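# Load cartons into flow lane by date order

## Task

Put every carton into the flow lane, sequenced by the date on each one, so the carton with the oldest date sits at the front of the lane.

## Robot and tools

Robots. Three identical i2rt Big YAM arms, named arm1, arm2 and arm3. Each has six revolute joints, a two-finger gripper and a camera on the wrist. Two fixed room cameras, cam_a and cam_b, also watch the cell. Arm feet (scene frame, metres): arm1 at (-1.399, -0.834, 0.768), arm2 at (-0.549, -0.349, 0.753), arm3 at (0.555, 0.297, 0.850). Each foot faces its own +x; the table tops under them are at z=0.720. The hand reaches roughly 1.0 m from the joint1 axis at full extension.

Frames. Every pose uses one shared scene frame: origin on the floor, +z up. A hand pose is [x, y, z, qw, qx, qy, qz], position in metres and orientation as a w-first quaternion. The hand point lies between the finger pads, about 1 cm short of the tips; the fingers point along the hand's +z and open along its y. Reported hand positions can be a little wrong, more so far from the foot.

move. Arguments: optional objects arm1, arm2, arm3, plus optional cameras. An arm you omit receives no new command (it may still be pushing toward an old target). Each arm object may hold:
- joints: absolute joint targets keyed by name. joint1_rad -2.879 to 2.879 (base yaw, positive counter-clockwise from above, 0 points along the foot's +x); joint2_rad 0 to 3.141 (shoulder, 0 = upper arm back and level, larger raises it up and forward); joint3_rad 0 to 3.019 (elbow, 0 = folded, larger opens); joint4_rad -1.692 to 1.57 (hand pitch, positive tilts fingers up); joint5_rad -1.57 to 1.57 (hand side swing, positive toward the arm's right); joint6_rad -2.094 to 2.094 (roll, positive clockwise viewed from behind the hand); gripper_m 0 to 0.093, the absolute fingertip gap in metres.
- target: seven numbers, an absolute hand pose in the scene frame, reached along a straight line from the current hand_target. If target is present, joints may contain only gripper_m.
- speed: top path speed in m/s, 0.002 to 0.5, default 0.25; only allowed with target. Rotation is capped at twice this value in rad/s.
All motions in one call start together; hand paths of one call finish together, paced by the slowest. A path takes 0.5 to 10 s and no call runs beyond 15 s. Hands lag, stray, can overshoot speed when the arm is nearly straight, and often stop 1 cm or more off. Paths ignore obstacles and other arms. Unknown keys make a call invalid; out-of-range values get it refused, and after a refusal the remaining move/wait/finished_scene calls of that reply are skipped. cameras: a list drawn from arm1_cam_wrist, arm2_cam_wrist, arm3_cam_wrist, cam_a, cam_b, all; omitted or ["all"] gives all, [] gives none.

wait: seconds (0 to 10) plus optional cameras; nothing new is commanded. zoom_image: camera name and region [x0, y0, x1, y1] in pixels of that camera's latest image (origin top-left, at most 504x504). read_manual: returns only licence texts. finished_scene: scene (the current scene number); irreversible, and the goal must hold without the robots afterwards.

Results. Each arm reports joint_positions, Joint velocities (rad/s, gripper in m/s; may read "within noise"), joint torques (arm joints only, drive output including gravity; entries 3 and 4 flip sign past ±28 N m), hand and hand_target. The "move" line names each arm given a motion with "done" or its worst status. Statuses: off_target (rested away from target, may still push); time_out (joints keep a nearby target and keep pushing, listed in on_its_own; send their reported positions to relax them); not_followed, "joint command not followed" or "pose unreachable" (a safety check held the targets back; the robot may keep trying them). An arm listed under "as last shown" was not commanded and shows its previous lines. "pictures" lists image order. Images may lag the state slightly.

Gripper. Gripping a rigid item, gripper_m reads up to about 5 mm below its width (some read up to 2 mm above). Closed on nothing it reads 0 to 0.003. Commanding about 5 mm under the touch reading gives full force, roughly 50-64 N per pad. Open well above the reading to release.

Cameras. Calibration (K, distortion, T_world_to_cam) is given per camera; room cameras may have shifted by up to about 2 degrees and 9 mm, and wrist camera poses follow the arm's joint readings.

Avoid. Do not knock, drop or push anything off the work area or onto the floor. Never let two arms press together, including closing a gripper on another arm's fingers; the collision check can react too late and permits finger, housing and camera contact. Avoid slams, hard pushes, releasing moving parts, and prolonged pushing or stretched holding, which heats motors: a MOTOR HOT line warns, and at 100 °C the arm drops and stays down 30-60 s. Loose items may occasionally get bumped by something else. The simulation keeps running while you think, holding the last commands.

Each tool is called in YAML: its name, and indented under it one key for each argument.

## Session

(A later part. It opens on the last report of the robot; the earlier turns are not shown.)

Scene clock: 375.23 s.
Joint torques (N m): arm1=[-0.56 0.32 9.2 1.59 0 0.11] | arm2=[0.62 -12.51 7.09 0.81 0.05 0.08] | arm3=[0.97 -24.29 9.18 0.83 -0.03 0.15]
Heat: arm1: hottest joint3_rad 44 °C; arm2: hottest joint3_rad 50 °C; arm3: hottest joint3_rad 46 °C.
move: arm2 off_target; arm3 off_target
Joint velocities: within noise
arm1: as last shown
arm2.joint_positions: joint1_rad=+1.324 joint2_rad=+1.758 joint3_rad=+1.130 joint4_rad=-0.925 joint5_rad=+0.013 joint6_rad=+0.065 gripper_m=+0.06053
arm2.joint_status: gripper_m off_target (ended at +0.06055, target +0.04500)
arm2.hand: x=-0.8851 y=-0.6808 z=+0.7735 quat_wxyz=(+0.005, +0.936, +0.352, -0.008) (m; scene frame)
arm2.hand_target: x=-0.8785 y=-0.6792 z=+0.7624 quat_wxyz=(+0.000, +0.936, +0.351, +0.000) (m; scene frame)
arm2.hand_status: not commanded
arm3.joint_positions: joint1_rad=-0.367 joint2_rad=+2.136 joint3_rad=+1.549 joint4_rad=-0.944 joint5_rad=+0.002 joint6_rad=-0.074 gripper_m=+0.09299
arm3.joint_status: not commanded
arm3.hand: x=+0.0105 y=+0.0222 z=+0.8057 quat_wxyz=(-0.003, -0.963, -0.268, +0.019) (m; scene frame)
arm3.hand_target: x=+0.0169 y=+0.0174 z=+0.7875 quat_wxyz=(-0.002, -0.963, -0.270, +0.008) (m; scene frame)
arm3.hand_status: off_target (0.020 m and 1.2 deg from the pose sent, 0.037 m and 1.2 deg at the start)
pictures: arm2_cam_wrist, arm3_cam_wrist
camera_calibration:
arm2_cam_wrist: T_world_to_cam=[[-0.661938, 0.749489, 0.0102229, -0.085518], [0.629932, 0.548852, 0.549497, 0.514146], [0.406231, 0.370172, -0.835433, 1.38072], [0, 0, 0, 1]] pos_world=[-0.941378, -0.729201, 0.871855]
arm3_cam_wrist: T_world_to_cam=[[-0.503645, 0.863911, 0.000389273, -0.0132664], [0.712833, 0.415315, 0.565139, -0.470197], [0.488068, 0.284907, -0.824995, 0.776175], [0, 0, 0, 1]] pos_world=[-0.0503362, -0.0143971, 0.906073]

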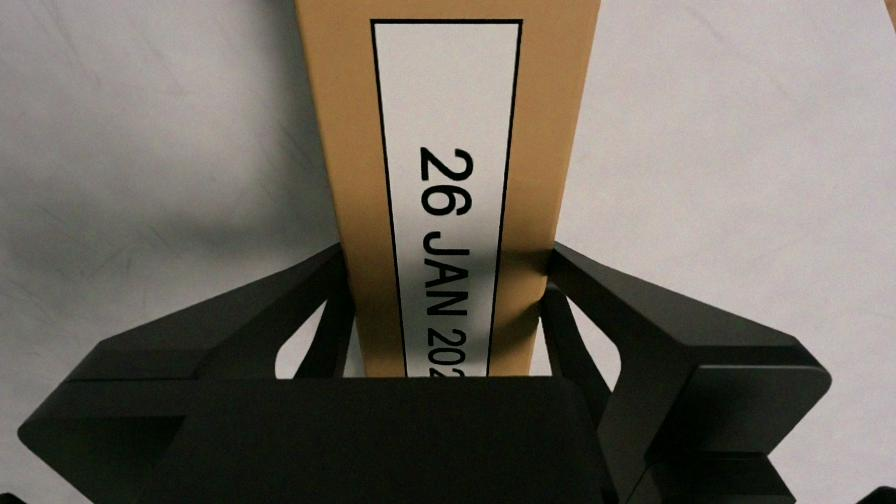

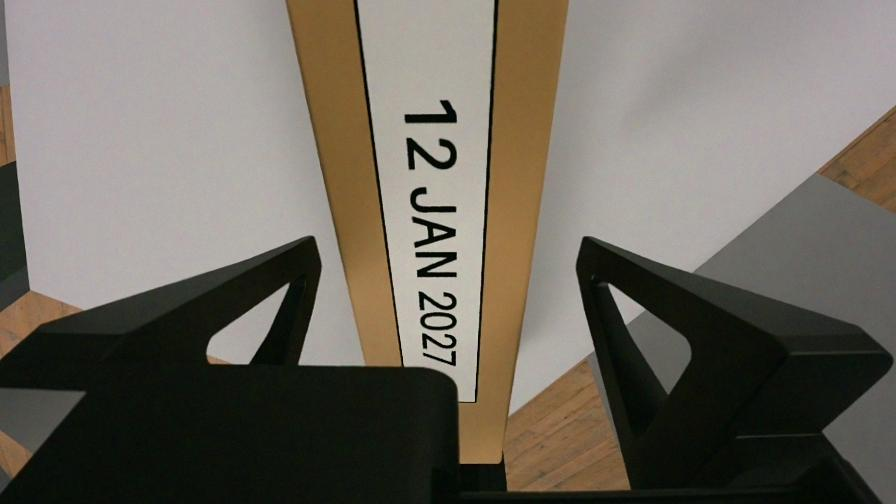

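move:
  arm2: {"target": [-0.8785, -0.679, 0.94, 0.0, 0.9363, 0.3511, 0.0], "speed": 0.15}
  arm3: {"target": [0.0165, 0.017, 0.780, -0.0022, -0.9629, -0.2698, 0.008], "speed": 0.12}
  cameras: ["arm2_cam_wrist", "arm3_cam_wrist"]

move:
  arm3: {"joints": {"gripper_m": 0.045}}
  cameras: ["arm3_cam_wrist"]

move:
  arm3: {"target": [0.0165, 0.020, 0.935, -0.0022, -0.9629, -0.2698, 0.008], "speed": 0.15}
  arm2: {"joints": {"joint1_rad": -0.3, "joint2_rad": 1.518, "joint3_rad": 1.414, "joint4_rad": -1.466, "joint5_rad": 0.0, "joint6_rad": 0.0}}
  cameras: ["arm3_cam_wrist", "cam_b"]

Scene clock: 382.20 s.
Joint torques (N m): arm1=[-0.56 0.38 9.2 1.61 0.01 0.11] | arm2=[0.79 -13.45 15.58 -0.31 0 0.1] | arm3=[1.2 -24.06 8.79 0.8 -0.02 0.15]
Heat: arm1: hottest joint3_rad 44 °C; arm2: hottest joint3_rad 51 °C; arm3: hottest joint3_rad 45 °C.
move: arm2 off_target; arm3 off_target
Joint velocities: within noise
arm1: as last shown
arm2.joint_positions: joint1_rad=+1.326 joint2_rad=+1.583 joint3_rad=+1.291 joint4_rad=-1.358 joint5_rad=+0.013 joint6_rad=+0.069 gripper_m=+0.06053
arm2.joint_status: not commanded
arm2.hand: x=-0.8632 y=-0.6573 z=+0.9069 quat_wxyz=(-0.016, +0.935, +0.352, +0.036) (m; scene frame)
arm2.hand_target: x=-0.8767 y=-0.6772 z=+0.9402 quat_wxyz=(+0.001, +0.936, +0.351, +0.000) (m; scene frame)
arm2.hand_status: off_target (0.042 m and 4.5 deg from the pose sent, 0.167 m and 1.1 deg at the start)
arm3.joint_positions: joint1_rad=-0.367 joint2_rad=+2.143 joint3_rad=+1.549 joint4_rad=-0.931 joint5_rad=+0.002 joint6_rad=-0.074 gripper_m=+0.09299
arm3.joint_status: not commanded
arm3.hand: x=+0.0086 y=+0.0212 z=+0.8020 quat_wxyz=(-0.004, -0.963, -0.268, +0.022) (m; scene frame)
arm3.hand_target: x=+0.0170 y=+0.0175 z=+0.7805 quat_wxyz=(-0.002, -0.963, -0.270, +0.008) (m; scene frame)
arm3.hand_status: off_target (0.024 m and 1.6 deg from the pose sent, 0.027 m and 1.2 deg at the start)
pictures: arm2_cam_wrist, arm3_cam_wrist
camera_calibration:
arm2_cam_wrist: T_world_to_cam=[[-0.663069, 0.748381, 0.0163277, -0.0972068], [0.589193, 0.508325, 0.628059, 0.281104], [0.461727, 0.426066, -0.777995, 1.50704], [0, 0, 0, 1]] pos_world=[-0.925922, -0.712245, 0.997509]
arm3_cam_wrist: T_world_to_cam=[[-0.50362, 0.863925, 0.000793522, -0.0137649], [0.716267, 0.417029, 0.559507, -0.46192], [0.483041, 0.282347, -0.828825, 0.777492], [0, 0, 0, 1]] pos_world=[-0.0516351, -0.0149966, 0.902863]

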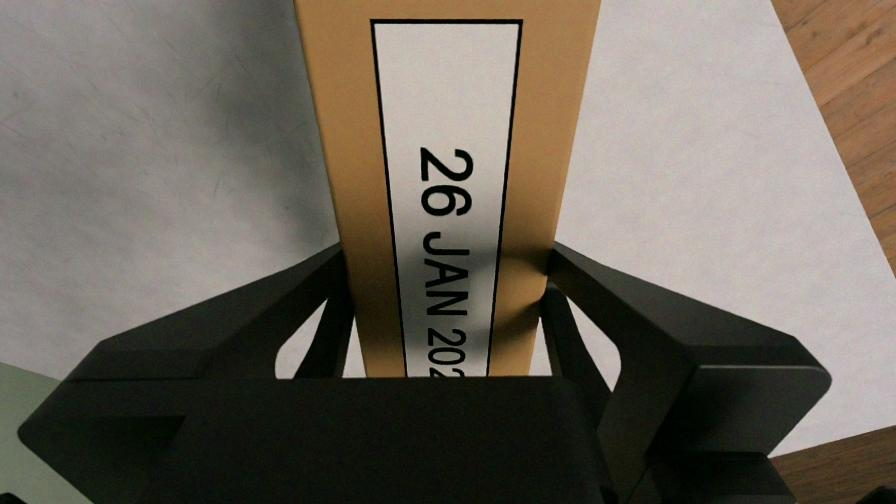

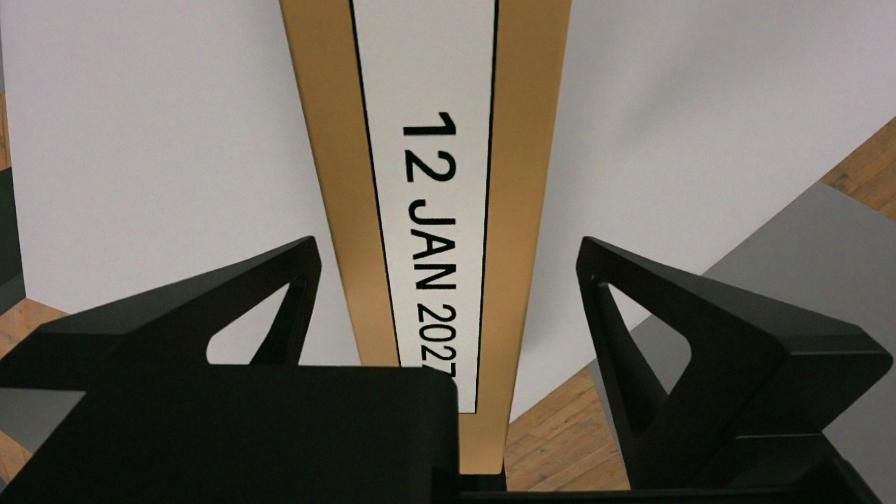

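Scene clock: 382.80 s.
Joint torques (N m): arm1=[-0.56 0.32 9.21 1.58 0 0.11] | arm2=[0.79 -13.45 15.58 -0.31 0 0.1] | arm3=[0.91 -24 8.83 0.88 0.08 0.14]
Heat: arm1: hottest joint3_rad 44 °C; arm2: hottest joint3_rad 51 °C; arm3: hottest joint3_rad 45 °C.
move: arm3 off_target
Joint velocities: within noise
arm1.joint_positions: joint1_rad=+0.234 joint2_rad=+0.593 joint3_rad=+1.190 joint4_rad=-1.213 joint5_rad=+0.002 joint6_rad=-0.007 gripper_m=+0.09298
arm1.joint_status: not commanded
arm1.hand: x=-1.4647 y=-1.0908 z=+1.2370 quat_wxyz=(-0.279, -0.700, -0.549, +0.362) (m; scene frame)
arm1.hand_target: x=-1.4690 y=-1.0911 z=+1.2400 quat_wxyz=(-0.280, -0.705, -0.540, +0.365) (m; scene frame)
arm1.hand_status: not commanded
arm2.joint_positions: joint1_rad=+1.326 joint2_rad=+1.583 joint3_rad=+1.291 joint4_rad=-1.359 joint5_rad=+0.013 joint6_rad=+0.069 gripper_m=+0.06053
arm2.joint_status: not commanded
arm2.hand: x=-0.8631 y=-0.6572 z=+0.9069 quat_wxyz=(-0.016, +0.935, +0.352, +0.036) (m; scene frame)
arm2.hand_target: x=-0.8766 y=-0.6772 z=+0.9402 quat_wxyz=(+0.001, +0.936, +0.351, +0.000) (m; scene frame)
arm2.hand_status: not commanded
arm3.joint_positions: joint1_rad=-0.365 joint2_rad=+2.143 joint3_rad=+1.549 joint4_rad=-0.931 joint5_rad=-0.001 joint6_rad=-0.074 gripper_m=+0.05810
arm3.joint_status: gripper_m off_target (ended at +0.05813, target +0.04500)
arm3.hand: x=+0.0094 y=+0.0198 z=+0.8020 quat_wxyz=(-0.005, -0.963, -0.269, +0.022) (m; scene frame)
arm3.hand_target: x=+0.0170 y=+0.0175 z=+0.7806 quat_wxyz=(-0.002, -0.963, -0.270, +0.008) (m; scene frame)
arm3.hand_status: not commanded
pictures: arm3_cam_wrist
camera_calibration:
arm3_cam_wrist: T_world_to_cam=[[-0.505074, 0.863074, -0.00185814, -0.0099861], [0.714897, 0.419565, 0.559363, -0.461776], [0.483552, 0.281191, -0.828921, 0.777613], [0, 0, 0, 1]] pos_world=[-0.0509375, -0.0162946, 0.902861]

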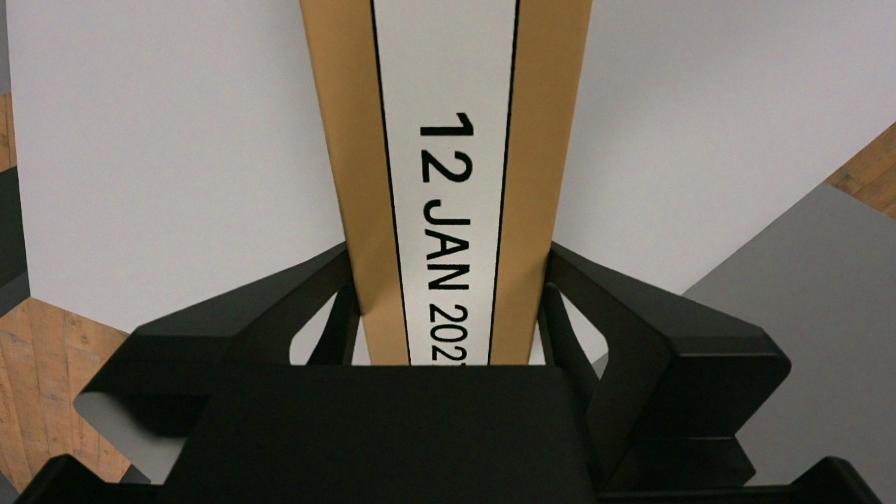

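Scene clock: 384.80 s.
Joint torques (N m): arm1=[-0.5 0.38 9.24 1.61 0.01 0.11] | arm2=[-0.03 -13.27 14.8 -0.32 -0.13 -0.11] | arm3=[0.5 -27.46 15.04 -0.08 0.06 0.11]
Heat: arm1: hottest joint3_rad 44 °C; arm2: hottest joint3_rad 52 °C; arm3: hottest joint3_rad 45 °C.
move: arm2 done; arm3 off_target
Joint velocities: within noise
arm1: as last shown
arm2.joint_positions: joint1_rad=-0.300 joint2_rad=+1.532 joint3_rad=+1.348 joint4_rad=-1.455 joint5_rad=+0.002 joint6_rad=+0.010 gripper_m=+0.06054
arm2.joint_status: all done
arm2.hand: x=-0.8397 y=-0.0235 z=+0.9431 quat_wxyz=(+0.016, +0.910, -0.412, +0.038) (m; scene frame)
arm2.hand_target: x=-0.8508 y=-0.0115 z=+0.9732 quat_wxyz=(+0.003, +0.913, -0.407, +0.006) (m; scene frame)
arm2.hand_status: not commanded
arm3.joint_positions: joint1_rad=-0.365 joint2_rad=+1.999 joint3_rad=+1.616 joint4_rad=-1.227 joint5_rad=-0.001 joint6_rad=-0.074 gripper_m=+0.05810
arm3.joint_status: not commanded
arm3.hand: x=+0.0328 y=+0.0318 z=+0.9074 quat_wxyz=(+0.003, -0.963, -0.269, -0.020) (m; scene frame)
arm3.hand_target: x=+0.0177 y=+0.0207 z=+0.9354 quat_wxyz=(-0.002, -0.963, -0.270, +0.008) (m; scene frame)
arm3.hand_status: off_target (0.034 m and 3.3 deg from the pose sent, 0.133 m and 1.6 deg at the start)
pictures: arm3_cam_wrist, cam_b
camera_calibration:
arm3_cam_wrist: T_world_to_cam=[[-0.50485, 0.86318, -0.00684505, -0.00384425], [0.669631, 0.396628, 0.627918, -0.602477], [0.544721, 0.312421, -0.778249, 0.80142], [0, 0, 0, 1]] pos_world=[-0.0350547, -0.00810314, 1.00198]

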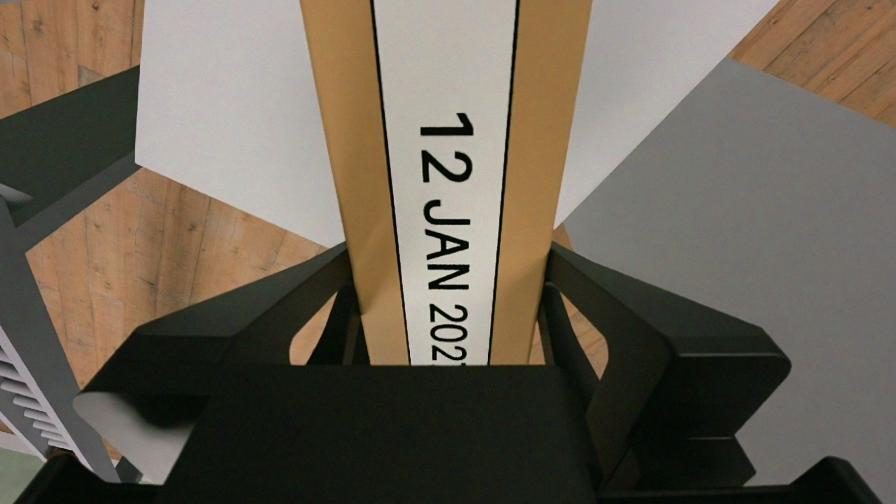

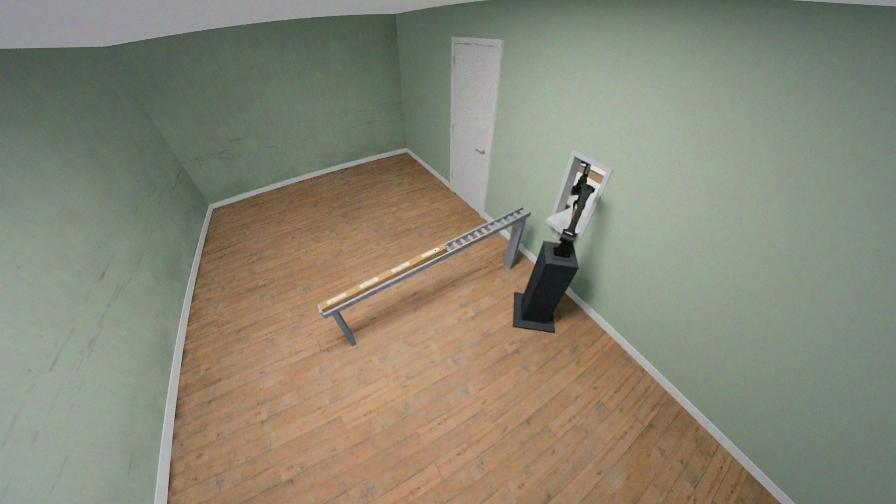

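move:
  arm3: {"target": [0.175, 0.105, 0.96, -0.0022, -0.9629, -0.2698, 0.008], "speed": 0.25}
  arm2: {"joints": {"joint1_rad": -1.2, "joint2_rad": 1.518, "joint3_rad": 1.414, "joint4_rad": -1.466, "joint5_rad": 0.0, "joint6_rad": 0.0}}
  cameras: []

move:
  arm3: {"joints": {"joint1_rad": 1.30, "joint2_rad": 1.534, "joint3_rad": 1.0856, "joint4_rad": -1.122, "joint5_rad": 0.0, "joint6_rad": -1.0175}}
  cameras: ["arm3_cam_wrist"]

move:
  arm3: {"target": [0.957, -0.333, 0.86, -0.02, -0.0061, 0.9998, 0.0001], "speed": 0.2}
  arm2: {"joints": {"joint1_rad": -2.03, "joint2_rad": 1.518, "joint3_rad": 1.414, "joint4_rad": -1.466, "joint5_rad": 0.0, "joint6_rad": 0.0}}
  cameras: ["arm3_cam_wrist", "cam_b"]

move:
  arm3: {"target": [0.957, -0.333, 0.79, -0.02, -0.0061, 0.9998, 0.0001], "speed": 0.2}
  arm2: {"target": [0.025, 0.010, 0.915, 0.0293, -0.2779, 0.96, 0.0085], "speed": 0.2}
  cameras: ["arm2_cam_wrist", "arm3_cam_wrist"]

move:
  arm3: {"target": [0.957, -0.333, 0.762, -0.02, -0.0061, 0.9998, 0.0001], "speed": 0.1}
  arm2: {"target": [0.030, 0.012, 0.830, 0.0, -0.2779, 0.9606, 0.0], "speed": 0.15}
  cameras: ["arm2_cam_wrist", "arm3_cam_wrist"]

Scene clock: 395.20 s.
Joint torques (N m): arm1=[-0.5 0.38 9.21 1.61 0 0.11] | arm2=[-0.21 -13.27 14.78 -0.31 -0.08 -0.1] | arm3=[-0.03 -18.49 10.61 0.66 0.08 0.04]
Heat: arm1: hottest joint3_rad 44 °C; arm2: hottest joint3_rad 56 °C; arm3: hottest joint3_rad 45 °C.
move: arm2 done; arm3 off_target
Joint velocities: within noise
arm1: as last shown
arm2.joint_positions: joint1_rad=-1.199 joint2_rad=+1.532 joint3_rad=+1.348 joint4_rad=-1.455 joint5_rad=+0.001 joint6_rad=+0.009 gripper_m=+0.06054
arm2.joint_status: all done
arm2.hand: x=-0.4775 y=+0.0808 z=+0.9453 quat_wxyz=(+0.026, +0.642, -0.766, +0.030) (m; scene frame)
arm2.hand_target: x=-0.4747 y=+0.0968 z=+0.9754 quat_wxyz=(+0.000, +0.645, -0.764, +0.007) (m; scene frame)
arm2.hand_status: not commanded
arm3.joint_positions: joint1_rad=-0.365 joint2_rad=+1.544 joint3_rad=+1.097 joint4_rad=-1.142 joint5_rad=-0.001 joint6_rad=-0.074 gripper_m=+0.05810
arm3.joint_status: not commanded
arm3.hand: x=+0.1807 y=+0.1072 z=+0.9491 quat_wxyz=(+0.001, -0.963, -0.269, -0.011) (m; scene frame)
arm3.hand_target: x=+0.1751 y=+0.1051 z=+0.9601 quat_wxyz=(-0.002, -0.963, -0.270, +0.008) (m; scene frame)
arm3.hand_status: off_target (0.013 m and 2.2 deg from the pose sent, 0.168 m and 3.3 deg at the start)
pictures: none
No camera images: "cameras" was empty.

Scene clock: 397.13 s.
Joint torques (N m): arm1=[-0.56 0.32 9.22 1.59 0 0.11] | arm2=[-0.21 -13.33 14.78 -0.31 -0.08 -0.1] | arm3=[0.5 -17.67 10.51 0.16 0.03 -0.01]
Heat: arm1: hottest joint3_rad 44 °C; arm2: hottest joint3_rad 57 °C; arm3: hottest joint3_rad 45 °C.
move: arm3 done
Joint velocities: within noise
arm1, arm2: as last shown
arm3.joint_positions: joint1_rad=+1.297 joint2_rad=+1.544 joint3_rad=+1.077 joint4_rad=-1.120 joint5_rad=-0.002 joint6_rad=-1.010 gripper_m=+0.05809
arm3.joint_status: all done
arm3.hand: x=+0.7764 y=-0.0550 z=+0.9433 quat_wxyz=(+0.003, +0.001, -1.000, -0.008) (m; scene frame)
arm3.hand_target: x=+0.7791 y=-0.0573 z=+0.9505 quat_wxyz=(-0.001, +0.006, -1.000, +0.000) (m; scene frame)
arm3.hand_status: not commanded
pictures: arm3_cam_wrist
camera_calibration:
arm3_cam_wrist: T_world_to_cam=[[-0.0140147, -0.999749, -0.0175059, -0.0266556], [-0.799916, 0.000705248, 0.600112, 0.0568459], [-0.599948, 0.0224136, -0.799725, 1.34447], [0, 0, 0, 1]] pos_world=[0.851711, -0.0568235, 1.04063]

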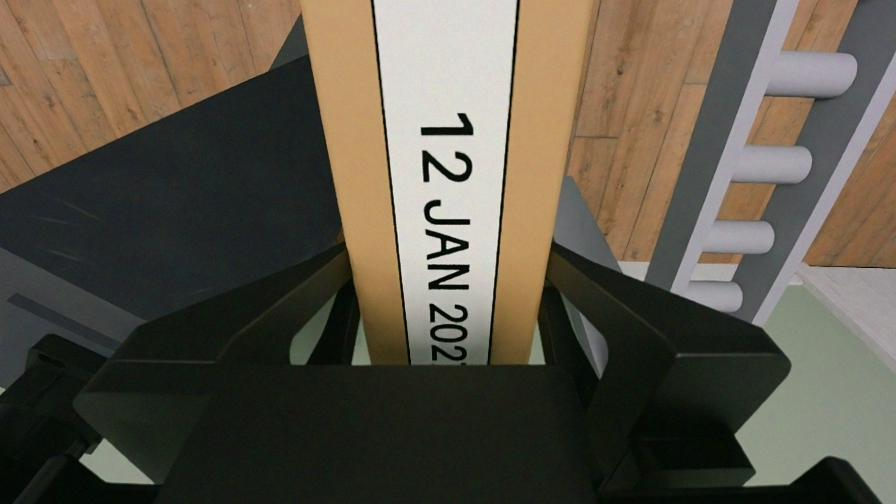

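Scene clock: 400.13 s.
Joint torques (N m): arm1=[-0.56 0.32 9.21 1.58 0 0.11] | arm2=[-0.32 -13.22 14.79 -0.34 -0.08 -0.1] | arm3=[0.97 -32.79 16.44 -0.25 0.08 0.09]
Heat: arm1: hottest joint3_rad 44 °C; arm2: hottest joint3_rad 58 °C; arm3: hottest joint3_rad 45 °C.
move: arm2 done; arm3 off_target
Joint velocities: within noise
arm1: as last shown
arm2.joint_positions: joint1_rad=-2.028 joint2_rad=+1.532 joint3_rad=+1.348 joint4_rad=-1.455 joint5_rad=+0.001 joint6_rad=+0.009 gripper_m=+0.06054
arm2.joint_status: all done
arm2.hand: x=-0.1858 y=-0.1117 z=+0.9502 quat_wxyz=(+0.029, +0.279, -0.960, +0.017) (m; scene frame)
arm2.hand_target: x=-0.1725 y=-0.1033 z=+0.9805 quat_wxyz=(-0.003, +0.282, -0.959, +0.007) (m; scene frame)
arm2.hand_status: not commanded
arm3.joint_positions: joint1_rad=+1.301 joint2_rad=+2.522 joint3_rad=+2.379 joint4_rad=-1.488 joint5_rad=+0.032 joint6_rad=-1.010 gripper_m=+0.05809
arm3.joint_status: not commanded
arm3.hand: x=+0.9426 y=-0.3243 z=+0.8459 quat_wxyz=(+0.029, +0.003, -0.999, -0.017) (m; scene frame)
arm3.hand_target: x=+0.9565 y=-0.3319 z=+0.8603 quat_wxyz=(+0.019, +0.006, -1.000, +0.001) (m; scene frame)
arm3.hand_status: off_target (0.022 m and 2.2 deg from the pose sent, 0.342 m and 2.2 deg at the start)
pictures: arm3_cam_wrist, cam_b
camera_calibration:
arm3_cam_wrist: T_world_to_cam=[[-0.0106593, -0.999315, -0.0354448, -0.283122], [-0.767646, -0.0145372, 0.640709, 0.178725], [-0.640785, 0.0340386, -0.766965, 1.38681], [0, 0, 0, 1]] pos_world=[1.02283, -0.327535, 0.939091]

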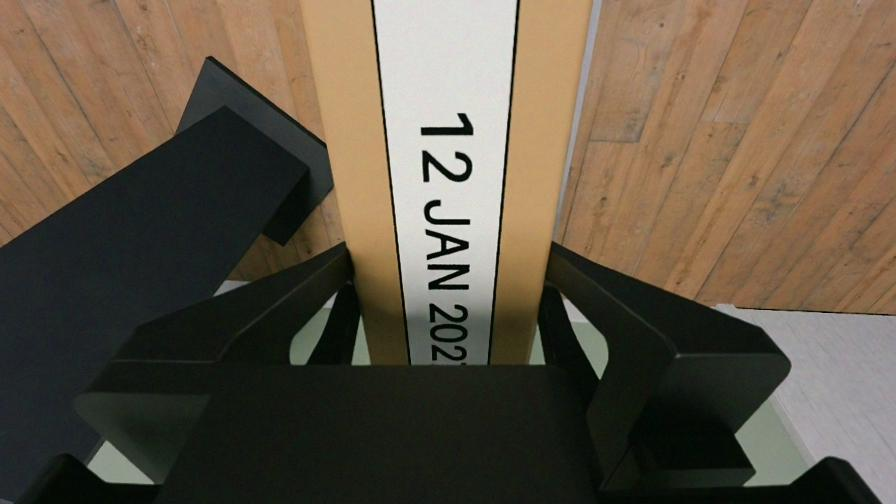

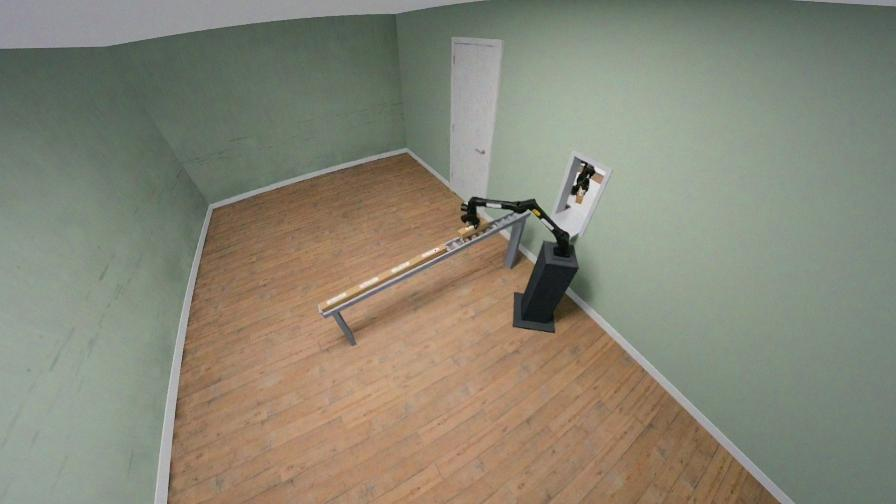

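Scene clock: 402.43 s.
Joint torques (N m): arm1=[-0.62 0.32 9.21 1.59 0 0.11] | arm2=[-0.91 -21.25 16.49 -0.14 -0.11 -0.12] | arm3=[0.97 -33.73 11.59 0.55 0.08 0.1]
Heat: arm1: hottest joint3_rad 44 °C; arm2: hottest joint3_rad 58 °C; arm3: hottest joint3_rad 45 °C.
move: arm2 off_target; arm3 done
Joint velocities: within noise
arm1: as last shown
arm2.joint_positions: joint1_rad=-2.040 joint2_rad=+2.120 joint3_rad=+2.005 joint4_rad=-1.469 joint5_rad=-0.013 joint6_rad=+0.001 gripper_m=+0.06054
arm2.joint_status: not commanded
arm2.hand: x=+0.0020 y=+0.0023 z=+0.8824 quat_wxyz=(+0.006, +0.277, -0.961, +0.003) (m; scene frame)
arm2.hand_target: x=+0.0226 y=+0.0084 z=+0.9155 quat_wxyz=(-0.030, +0.278, -0.960, -0.008) (m; scene frame)
arm2.hand_status: off_target (0.041 m and 4.2 deg from the pose sent, 0.246 m and 7.4 deg at the start)
arm3.joint_positions: joint1_rad=+1.301 joint2_rad=+2.590 joint3_rad=+2.362 joint4_rad=-1.380 joint5_rad=+0.033 joint6_rad=-1.010 gripper_m=+0.05809
arm3.joint_status: not commanded
arm3.hand: x=+0.9480 y=-0.3327 z=+0.7897 quat_wxyz=(+0.023, +0.003, -1.000, -0.007) (m; scene frame)
arm3.hand_target: x=+0.9570 y=-0.3328 z=+0.7901 quat_wxyz=(+0.020, +0.006, -1.000, +0.000) (m; scene frame)
arm3.hand_status: done (0.009 m and 0.9 deg from the pose sent, 0.058 m and 2.2 deg at the start)
pictures: arm2_cam_wrist, arm3_cam_wrist
camera_calibration:
arm2_cam_wrist: T_world_to_cam=[[0.535962, -0.84411, 0.0149573, -0.014375], [-0.695062, -0.431131, 0.575339, -0.497322], [-0.4792, -0.318756, -0.817779, 0.846231], [0, 0, 0, 1]] pos_world=[0.0675485, 0.0431961, 0.978373]
arm3_cam_wrist: T_world_to_cam=[[-0.0102901, -0.999813, -0.0163567, -0.309041], [-0.775102, -0.00235928, 0.631832, 0.23687], [-0.631753, 0.0191797, -0.774933, 1.34025], [0, 0, 0, 1]] pos_world=[1.02712, -0.33413, 0.883886]

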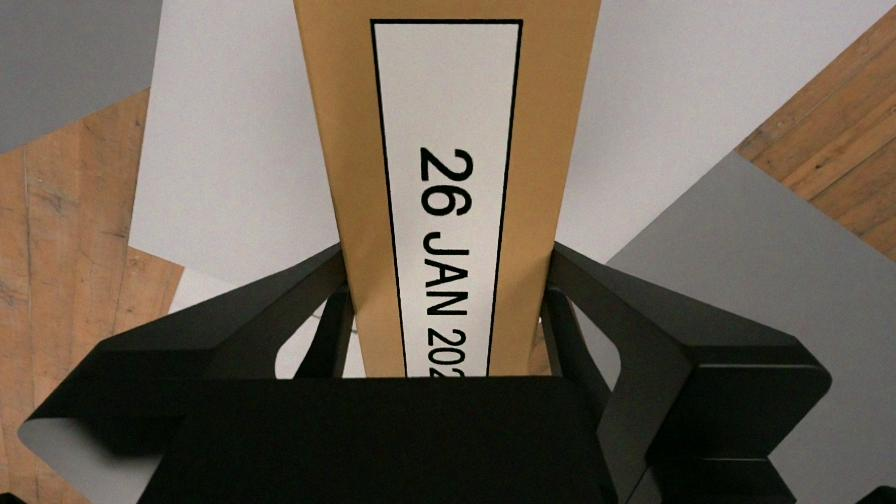

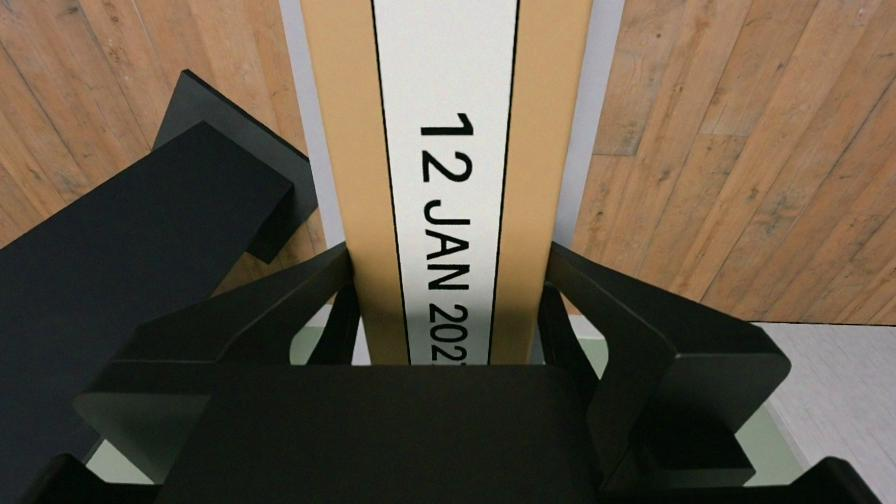

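Scene clock: 403.70 s.
Joint torques (N m): arm1=[-0.56 0.44 9.22 1.61 0 0.11] | arm2=[-0.85 -23.36 12.74 0.38 -0.1 -0.13] | arm3=[0.91 -32.73 11.29 0.61 -0.11 0.08]
Heat: arm1: hottest joint3_rad 44 °C; arm2: hottest joint3_rad 58 °C; arm3: hottest joint3_rad 45 °C.
move: arm2 off_target; arm3 off_target
Joint velocities: within noise
arm1: as last shown
arm2.joint_positions: joint1_rad=-2.040 joint2_rad=+2.236 joint3_rad=+2.005 joint4_rad=-1.398 joint5_rad=-0.013 joint6_rad=+0.001 gripper_m=+0.06054
arm2.joint_status: not commanded
arm2.hand: x=+0.0137 y=+0.0083 z=+0.8077 quat_wxyz=(+0.027, +0.277, -0.961, +0.009) (m; scene frame)
arm2.hand_target: x=+0.0291 y=+0.0114 z=+0.8303 quat_wxyz=(+0.000, +0.278, -0.961, +0.000) (m; scene frame)
arm2.hand_status: off_target (0.028 m and 3.3 deg from the pose sent, 0.060 m and 0.7 deg at the start)
arm3.joint_positions: joint1_rad=+1.303 joint2_rad=+2.609 joint3_rad=+2.350 joint4_rad=-1.335 joint5_rad=+0.038 joint6_rad=-1.009 gripper_m=+0.05809
arm3.joint_status: not commanded
arm3.hand: x=+0.9501 y=-0.3349 z=+0.7716 quat_wxyz=(+0.021, +0.003, -1.000, +0.000) (m; scene frame)
arm3.hand_target: x=+0.9567 y=-0.3328 z=+0.7620 quat_wxyz=(+0.020, +0.006, -1.000, +0.000) (m; scene frame)
arm3.hand_status: off_target (0.012 m and 0.4 deg from the pose sent, 0.029 m and 1.0 deg at the start)
pictures: arm2_cam_wrist, arm3_cam_wrist
camera_calibration:
arm2_cam_wrist: T_world_to_cam=[[0.536247, -0.843931, 0.0148311, -0.0142637], [-0.672818, -0.416778, 0.611238, -0.473065], [-0.509661, -0.337753, -0.791308, 0.771798], [0, 0, 0, 1]] pos_world=[0.0827175, 0.0514767, 0.900096]
arm3_cam_wrist: T_world_to_cam=[[-0.00941046, -0.999953, -0.00212674, -0.323486], [-0.777144, 0.00597521, 0.629295, 0.256675], [-0.629253, 0.00757474, -0.777164, 1.32315], [0, 0, 0, 1]] pos_world=[1.02902, -0.335027, 0.86609]

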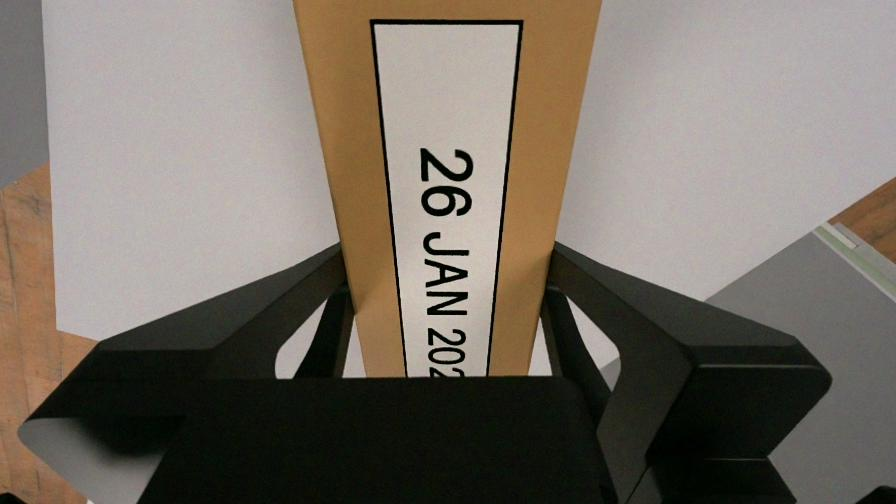

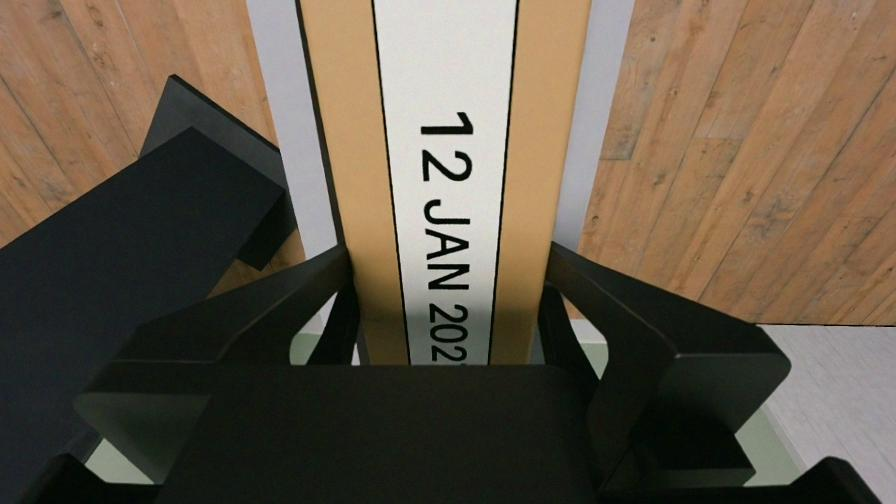

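move:
  arm3: {"target": [0.957, -0.3315, 0.733, -0.02, -0.0061, 0.9998, 0.0001], "speed": 0.08}
  arm2: {"target": [0.027, 0.008, 0.802, 0.0, -0.2779, 0.9606, 0.0], "speed": 0.1}
  cameras: ["arm3_cam_wrist"]

move:
  arm3: {"target": [0.957, -0.3315, 0.764, -0.02, -0.0061, 0.9998, 0.0001], "speed": 0.1}
  arm2: {"target": [0.026, 0.006, 0.780, 0.0, -0.2779, 0.9606, 0.0], "speed": 0.06}
  cameras: ["arm2_cam_wrist", "arm3_cam_wrist"]

Scene clock: 411.50 s.
Joint torques (N m): arm1=[-0.56 0.32 9.2 1.59 0 0.11] | arm2=[-1.03 -22.95 9.16 0.54 -0.1 -0.12] | arm3=[-0.15 -30.33 9.81 1.44 -0.09 -0.02]
Heat: arm1: hottest joint3_rad 44 °C; arm2: hottest joint3_rad 59 °C; arm3: hottest joint2_rad 45 °C.
move: arm2 done; arm3 off_target
Joint velocities: within noise
arm1: as last shown
arm2.joint_positions: joint1_rad=-2.040 joint2_rad=+2.236 joint3_rad=+1.989 joint4_rad=-1.331 joint5_rad=-0.013 joint6_rad=-0.001 gripper_m=+0.06054
arm2.joint_status: not commanded
arm2.hand: x=+0.0232 y=+0.0140 z=+0.8015 quat_wxyz=(+0.003, +0.278, -0.961, +0.002) (m; scene frame)
arm2.hand_target: x=+0.0269 y=+0.0080 z=+0.8020 quat_wxyz=(+0.000, +0.278, -0.961, +0.000) (m; scene frame)
arm2.hand_status: done (0.007 m and 0.4 deg from the pose sent, 0.014 m and 3.2 deg at the start)
arm3.joint_positions: joint1_rad=+1.314 joint2_rad=+2.609 joint3_rad=+2.340 joint4_rad=-1.304 joint5_rad=+0.038 joint6_rad=-0.997 gripper_m=+0.05809
arm3.joint_status: not commanded
arm3.hand: x=+0.9600 y=-0.3339 z=+0.7680 quat_wxyz=(+0.015, +0.003, -1.000, +0.009) (m; scene frame)
arm3.hand_target: x=+0.9561 y=-0.3300 z=+0.7339 quat_wxyz=(+0.020, +0.006, -1.000, +0.000) (m; scene frame)
arm3.hand_status: off_target (0.035 m and 1.3 deg from the pose sent, 0.039 m and 0.4 deg at the start)
pictures: arm3_cam_wrist
camera_calibration:
arm3_cam_wrist: T_world_to_cam=[[-0.00916271, -0.999821, 0.0165398, -0.336835], [-0.784574, 0.0174431, 0.619789, 0.284846], [-0.619967, -0.00729777, -0.784594, 1.31833], [0, 0, 0, 1]] pos_world=[1.03772, -0.332122, 0.863384]

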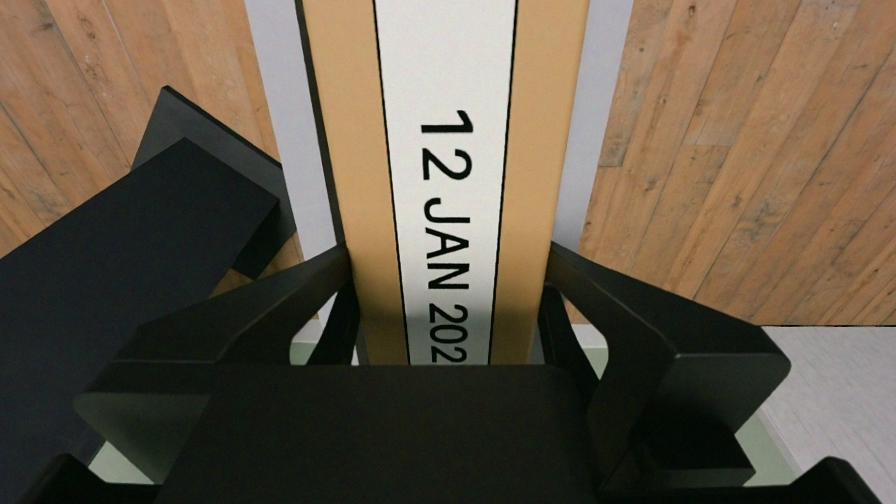

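Scene clock: 412.47 s.
Joint torques (N m): arm1=[-0.56 0.32 9.21 1.61 0 0.11] | arm2=[-0.91 -21.3 7.91 1.18 0.03 -0.11] | arm3=[0.03 -33.38 11.52 -0.13 -0.28 0.02]
Heat: arm1: hottest joint3_rad 44 °C; arm2: hottest joint3_rad 59 °C; arm3: hottest joint2_rad 45 °C.
move: arm2 off_target; arm3 done
Joint velocities: within noise
arm1.joint_positions: joint1_rad=+0.234 joint2_rad=+0.593 joint3_rad=+1.190 joint4_rad=-1.213 joint5_rad=+0.002 joint6_rad=-0.007 gripper_m=+0.09298
arm1.joint_status: not commanded
arm1.hand: x=-1.4647 y=-1.0908 z=+1.2370 quat_wxyz=(-0.279, -0.700, -0.549, +0.362) (m; scene frame)
arm1.hand_target: x=-1.4690 y=-1.0911 z=+1.2400 quat_wxyz=(-0.280, -0.705, -0.540, +0.365) (m; scene frame)
arm1.hand_status: not commanded
arm2.joint_positions: joint1_rad=-2.042 joint2_rad=+2.231 joint3_rad=+1.966 joint4_rad=-1.293 joint5_rad=-0.016 joint6_rad=-0.004 gripper_m=+0.06054
arm2.joint_status: not commanded
arm2.hand: x=+0.0254 y=+0.0144 z=+0.7966 quat_wxyz=(-0.007, +0.278, -0.960, -0.003) (m; scene frame)
arm2.hand_target: x=+0.0256 y=+0.0059 z=+0.7801 quat_wxyz=(+0.000, +0.278, -0.961, +0.000) (m; scene frame)
arm2.hand_status: off_target (0.019 m and 0.9 deg from the pose sent, 0.023 m and 0.3 deg at the start)
arm3.joint_positions: joint1_rad=+1.314 joint2_rad=+2.608 joint3_rad=+2.339 joint4_rad=-1.312 joint5_rad=+0.042 joint6_rad=-1.000 gripper_m=+0.05809
arm3.joint_status: not commanded
arm3.hand: x=+0.9582 y=-0.3326 z=+0.7682 quat_wxyz=(+0.019, +0.005, -1.000, +0.007) (m; scene frame)
arm3.hand_target: x=+0.9570 y=-0.3314 z=+0.7640 quat_wxyz=(+0.020, +0.006, -1.000, +0.000) (m; scene frame)
arm3.hand_status: done (0.004 m and 0.9 deg from the pose sent, 0.006 m and 1.3 deg at the start)
pictures: arm2_cam_wrist, arm3_cam_wrist
camera_calibration:
arm2_cam_wrist: T_world_to_cam=[[0.538273, -0.842689, 0.0117199, -0.0129205], [-0.70567, -0.443061, 0.552927, -0.408143], [-0.460753, -0.305896, -0.833147, 0.802659], [0, 0, 0, 1]] pos_world=[0.0887683, 0.0538101, 0.894558]
arm3_cam_wrist: T_world_to_cam=[[-0.00594194, -0.999907, 0.0122861, -0.335338], [-0.779457, 0.0123278, 0.626334, 0.271703], [-0.626427, -0.00585481, -0.779458, 1.32008], [0, 0, 0, 1]] pos_world=[1.03672, -0.330928, 0.862894]

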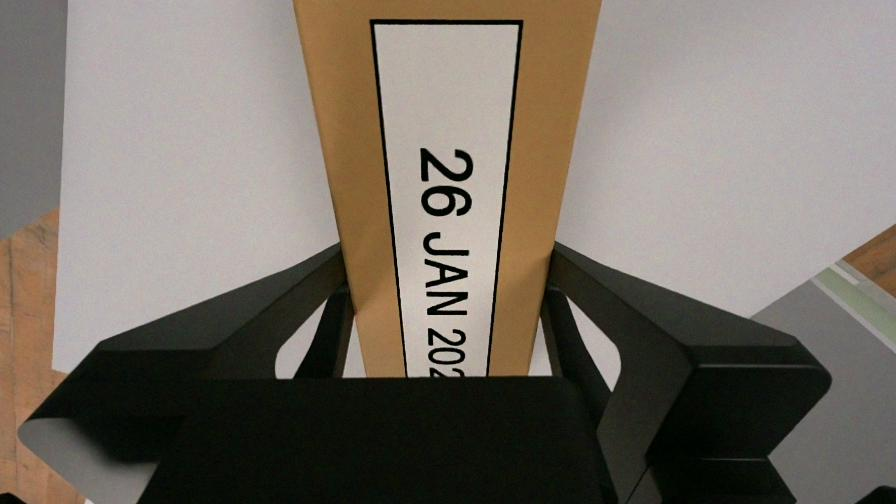

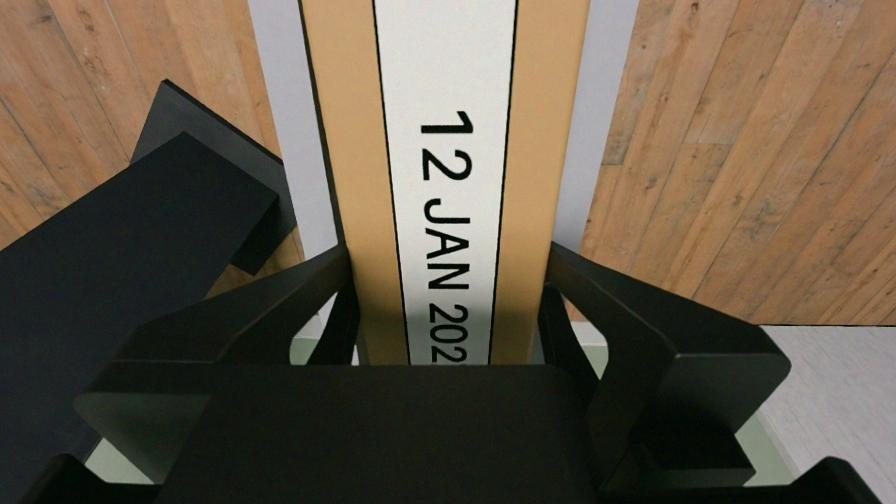

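move:
  arm3: {"joints": {"gripper_m": 0.093}}
  arm2: {"target": [0.026, 0.0065, 0.788, 0.0, -0.2779, 0.9606, 0.0], "speed": 0.1}
  cameras: ["arm2_cam_wrist", "arm3_cam_wrist"]

move:
  arm2: {"joints": {"gripper_m": 0.093}}
  arm3: {"target": [0.957, -0.332, 0.88, -0.02, -0.0061, 0.9998, 0.0001], "speed": 0.25}
  cameras: ["arm2_cam_wrist", "arm3_cam_wrist"]

Scene clock: 419.23 s.
Joint torques (N m): arm1=[-0.62 0.32 9.22 1.61 0 0.11] | arm2=[-0.97 -21.71 8.79 0.43 0.02 -0.11] | arm3=[-0.15 -33.14 11.52 0.05 -0.11 0.01]
Heat: arm1: hottest joint3_rad 44 °C; arm2: hottest joint3_rad 58 °C; arm3: hottest joint2_rad 45 °C.
move: arm2 off_target; arm3 done
Joint velocities: within noise
arm1: as last shown
arm2.joint_positions: joint1_rad=-2.042 joint2_rad=+2.230 joint3_rad=+1.966 joint4_rad=-1.293 joint5_rad=-0.017 joint6_rad=-0.004 gripper_m=+0.06054
arm2.joint_status: not commanded
arm2.hand: x=+0.0255 y=+0.0145 z=+0.7968 quat_wxyz=(-0.007, +0.278, -0.960, -0.003) (m; scene frame)
arm2.hand_target: x=+0.0259 y=+0.0066 z=+0.7880 quat_wxyz=(+0.000, +0.278, -0.961, +0.000) (m; scene frame)
arm2.hand_status: off_target (0.012 m and 0.9 deg from the pose sent, 0.012 m and 0.9 deg at the start)
arm3.joint_positions: joint1_rad=+1.314 joint2_rad=+2.608 joint3_rad=+2.339 joint4_rad=-1.315 joint5_rad=+0.038 joint6_rad=-1.001 gripper_m=+0.09294
arm3.joint_status: all done
arm3.hand: x=+0.9584 y=-0.3315 z=+0.7682 quat_wxyz=(+0.018, +0.005, -1.000, +0.005) (m; scene frame)
arm3.hand_target: x=+0.9570 y=-0.3314 z=+0.7640 quat_wxyz=(+0.020, +0.006, -1.000, +0.000) (m; scene frame)
arm3.hand_status: not commanded
pictures: arm2_cam_wrist, arm3_cam_wrist
camera_calibration:
arm2_cam_wrist: T_world_to_cam=[[0.538287, -0.842685, 0.011351, -0.0125108], [-0.705908, -0.443478, 0.552287, -0.407647], [-0.46037, -0.305302, -0.833577, 0.803258], [0, 0, 0, 1]] pos_world=[0.0887687, 0.0539107, 0.894858]
arm3_cam_wrist: T_world_to_cam=[[-0.00527057, -0.99996, 0.00715815, -0.331031], [-0.780809, 0.00858742, 0.624711, 0.273141], [-0.624747, -0.00229656, -0.780824, 1.32085], [0, 0, 0, 1]] pos_world=[1.03672, -0.33033, 0.863087]

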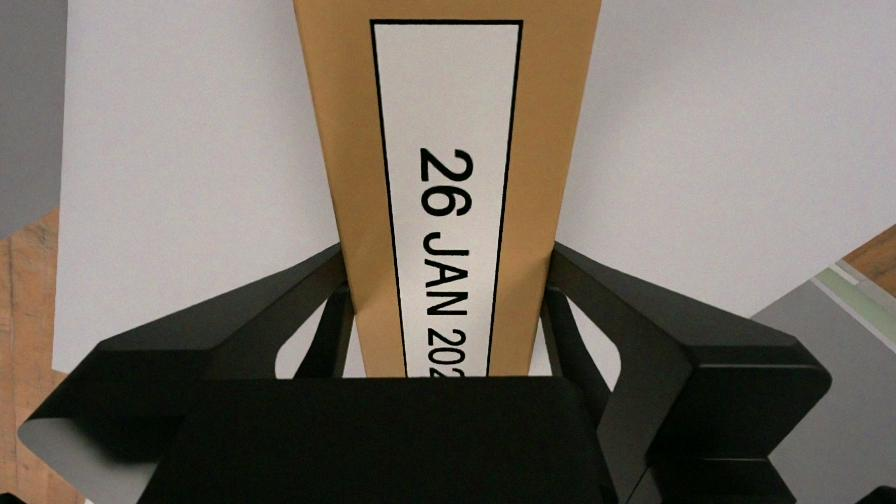

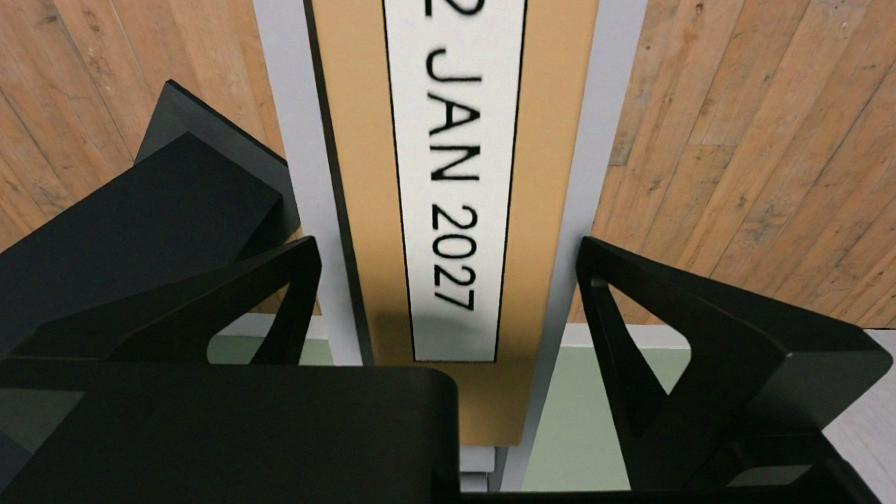

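Scene clock: 420.67 s.
Joint torques (N m): arm1=[-0.56 0.32 9.22 1.59 0 0.11] | arm2=[-0.91 -21.48 8.73 0.43 0.03 -0.11] | arm3=[-0.09 -31.03 14.31 -0.08 -0.1 0.01]
Heat: arm1: hottest joint3_rad 44 °C; arm2: hottest joint3_rad 57 °C; arm3: hottest joint2_rad 45 °C.
move: arm2 done; arm3 done
Joint velocities: within noise
arm1: as last shown
arm2.joint_positions: joint1_rad=-2.042 joint2_rad=+2.230 joint3_rad=+1.966 joint4_rad=-1.293 joint5_rad=-0.016 joint6_rad=-0.004 gripper_m=+0.09294
arm2.joint_status: all done
arm2.hand: x=+0.0255 y=+0.0144 z=+0.7968 quat_wxyz=(-0.007, +0.278, -0.960, -0.003) (m; scene frame)
arm2.hand_target: x=+0.0259 y=+0.0066 z=+0.7880 quat_wxyz=(+0.000, +0.278, -0.961, +0.000) (m; scene frame)
arm2.hand_status: not commanded
arm3.joint_positions: joint1_rad=+1.314 joint2_rad=+2.497 joint3_rad=+2.443 joint4_rad=-1.535 joint5_rad=+0.038 joint6_rad=-1.001 gripper_m=+0.09294
arm3.joint_status: not commanded
arm3.hand: x=+0.9554 y=-0.3273 z=+0.8887 quat_wxyz=(+0.020, +0.005, -1.000, +0.003) (m; scene frame)
arm3.hand_target: x=+0.9568 y=-0.3316 z=+0.8801 quat_wxyz=(+0.020, +0.006, -1.000, +0.000) (m; scene frame)
arm3.hand_status: done (0.010 m and 0.3 deg from the pose sent, 0.112 m and 0.6 deg at the start)
pictures: arm2_cam_wrist, arm3_cam_wrist
camera_calibration:
arm2_cam_wrist: T_world_to_cam=[[0.538622, -0.842465, 0.0117823, -0.0129389], [-0.705852, -0.443556, 0.552296, -0.407656], [-0.460064, -0.305795, -0.833565, 0.803247], [0, 0, 0, 1]] pos_world=[0.0887692, 0.0539104, 0.894858]
arm3_cam_wrist: T_world_to_cam=[[-0.00521985, -0.999981, 0.00333015, -0.324303], [-0.779229, 0.00615461, 0.626709, 0.191376], [-0.626717, 0.000676378, -0.779246, 1.4145], [0, 0, 0, 1]] pos_world=[1.03393, -0.326432, 0.983389]

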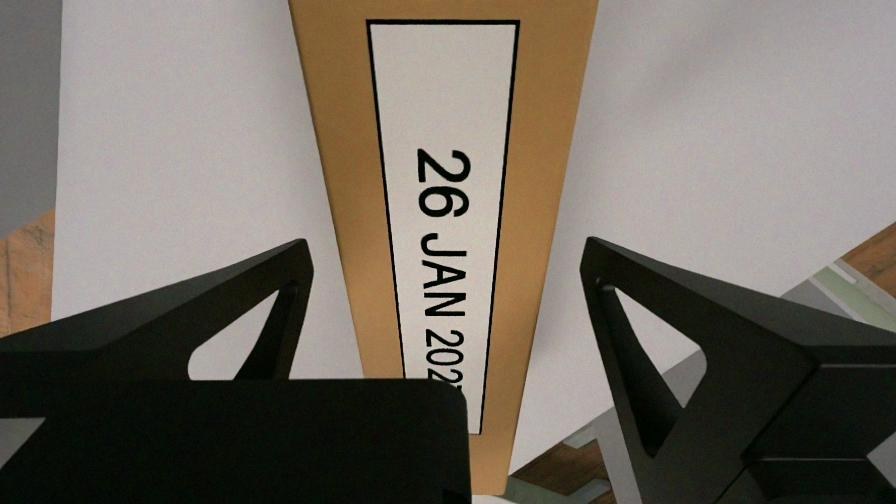

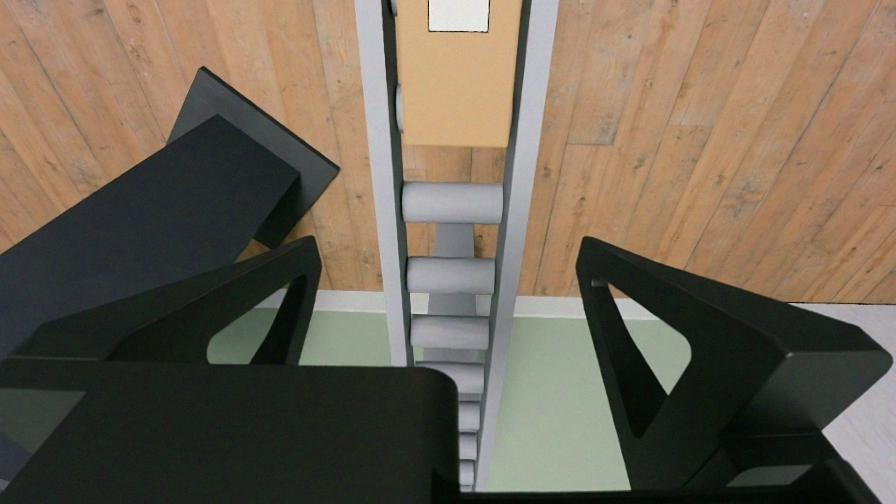

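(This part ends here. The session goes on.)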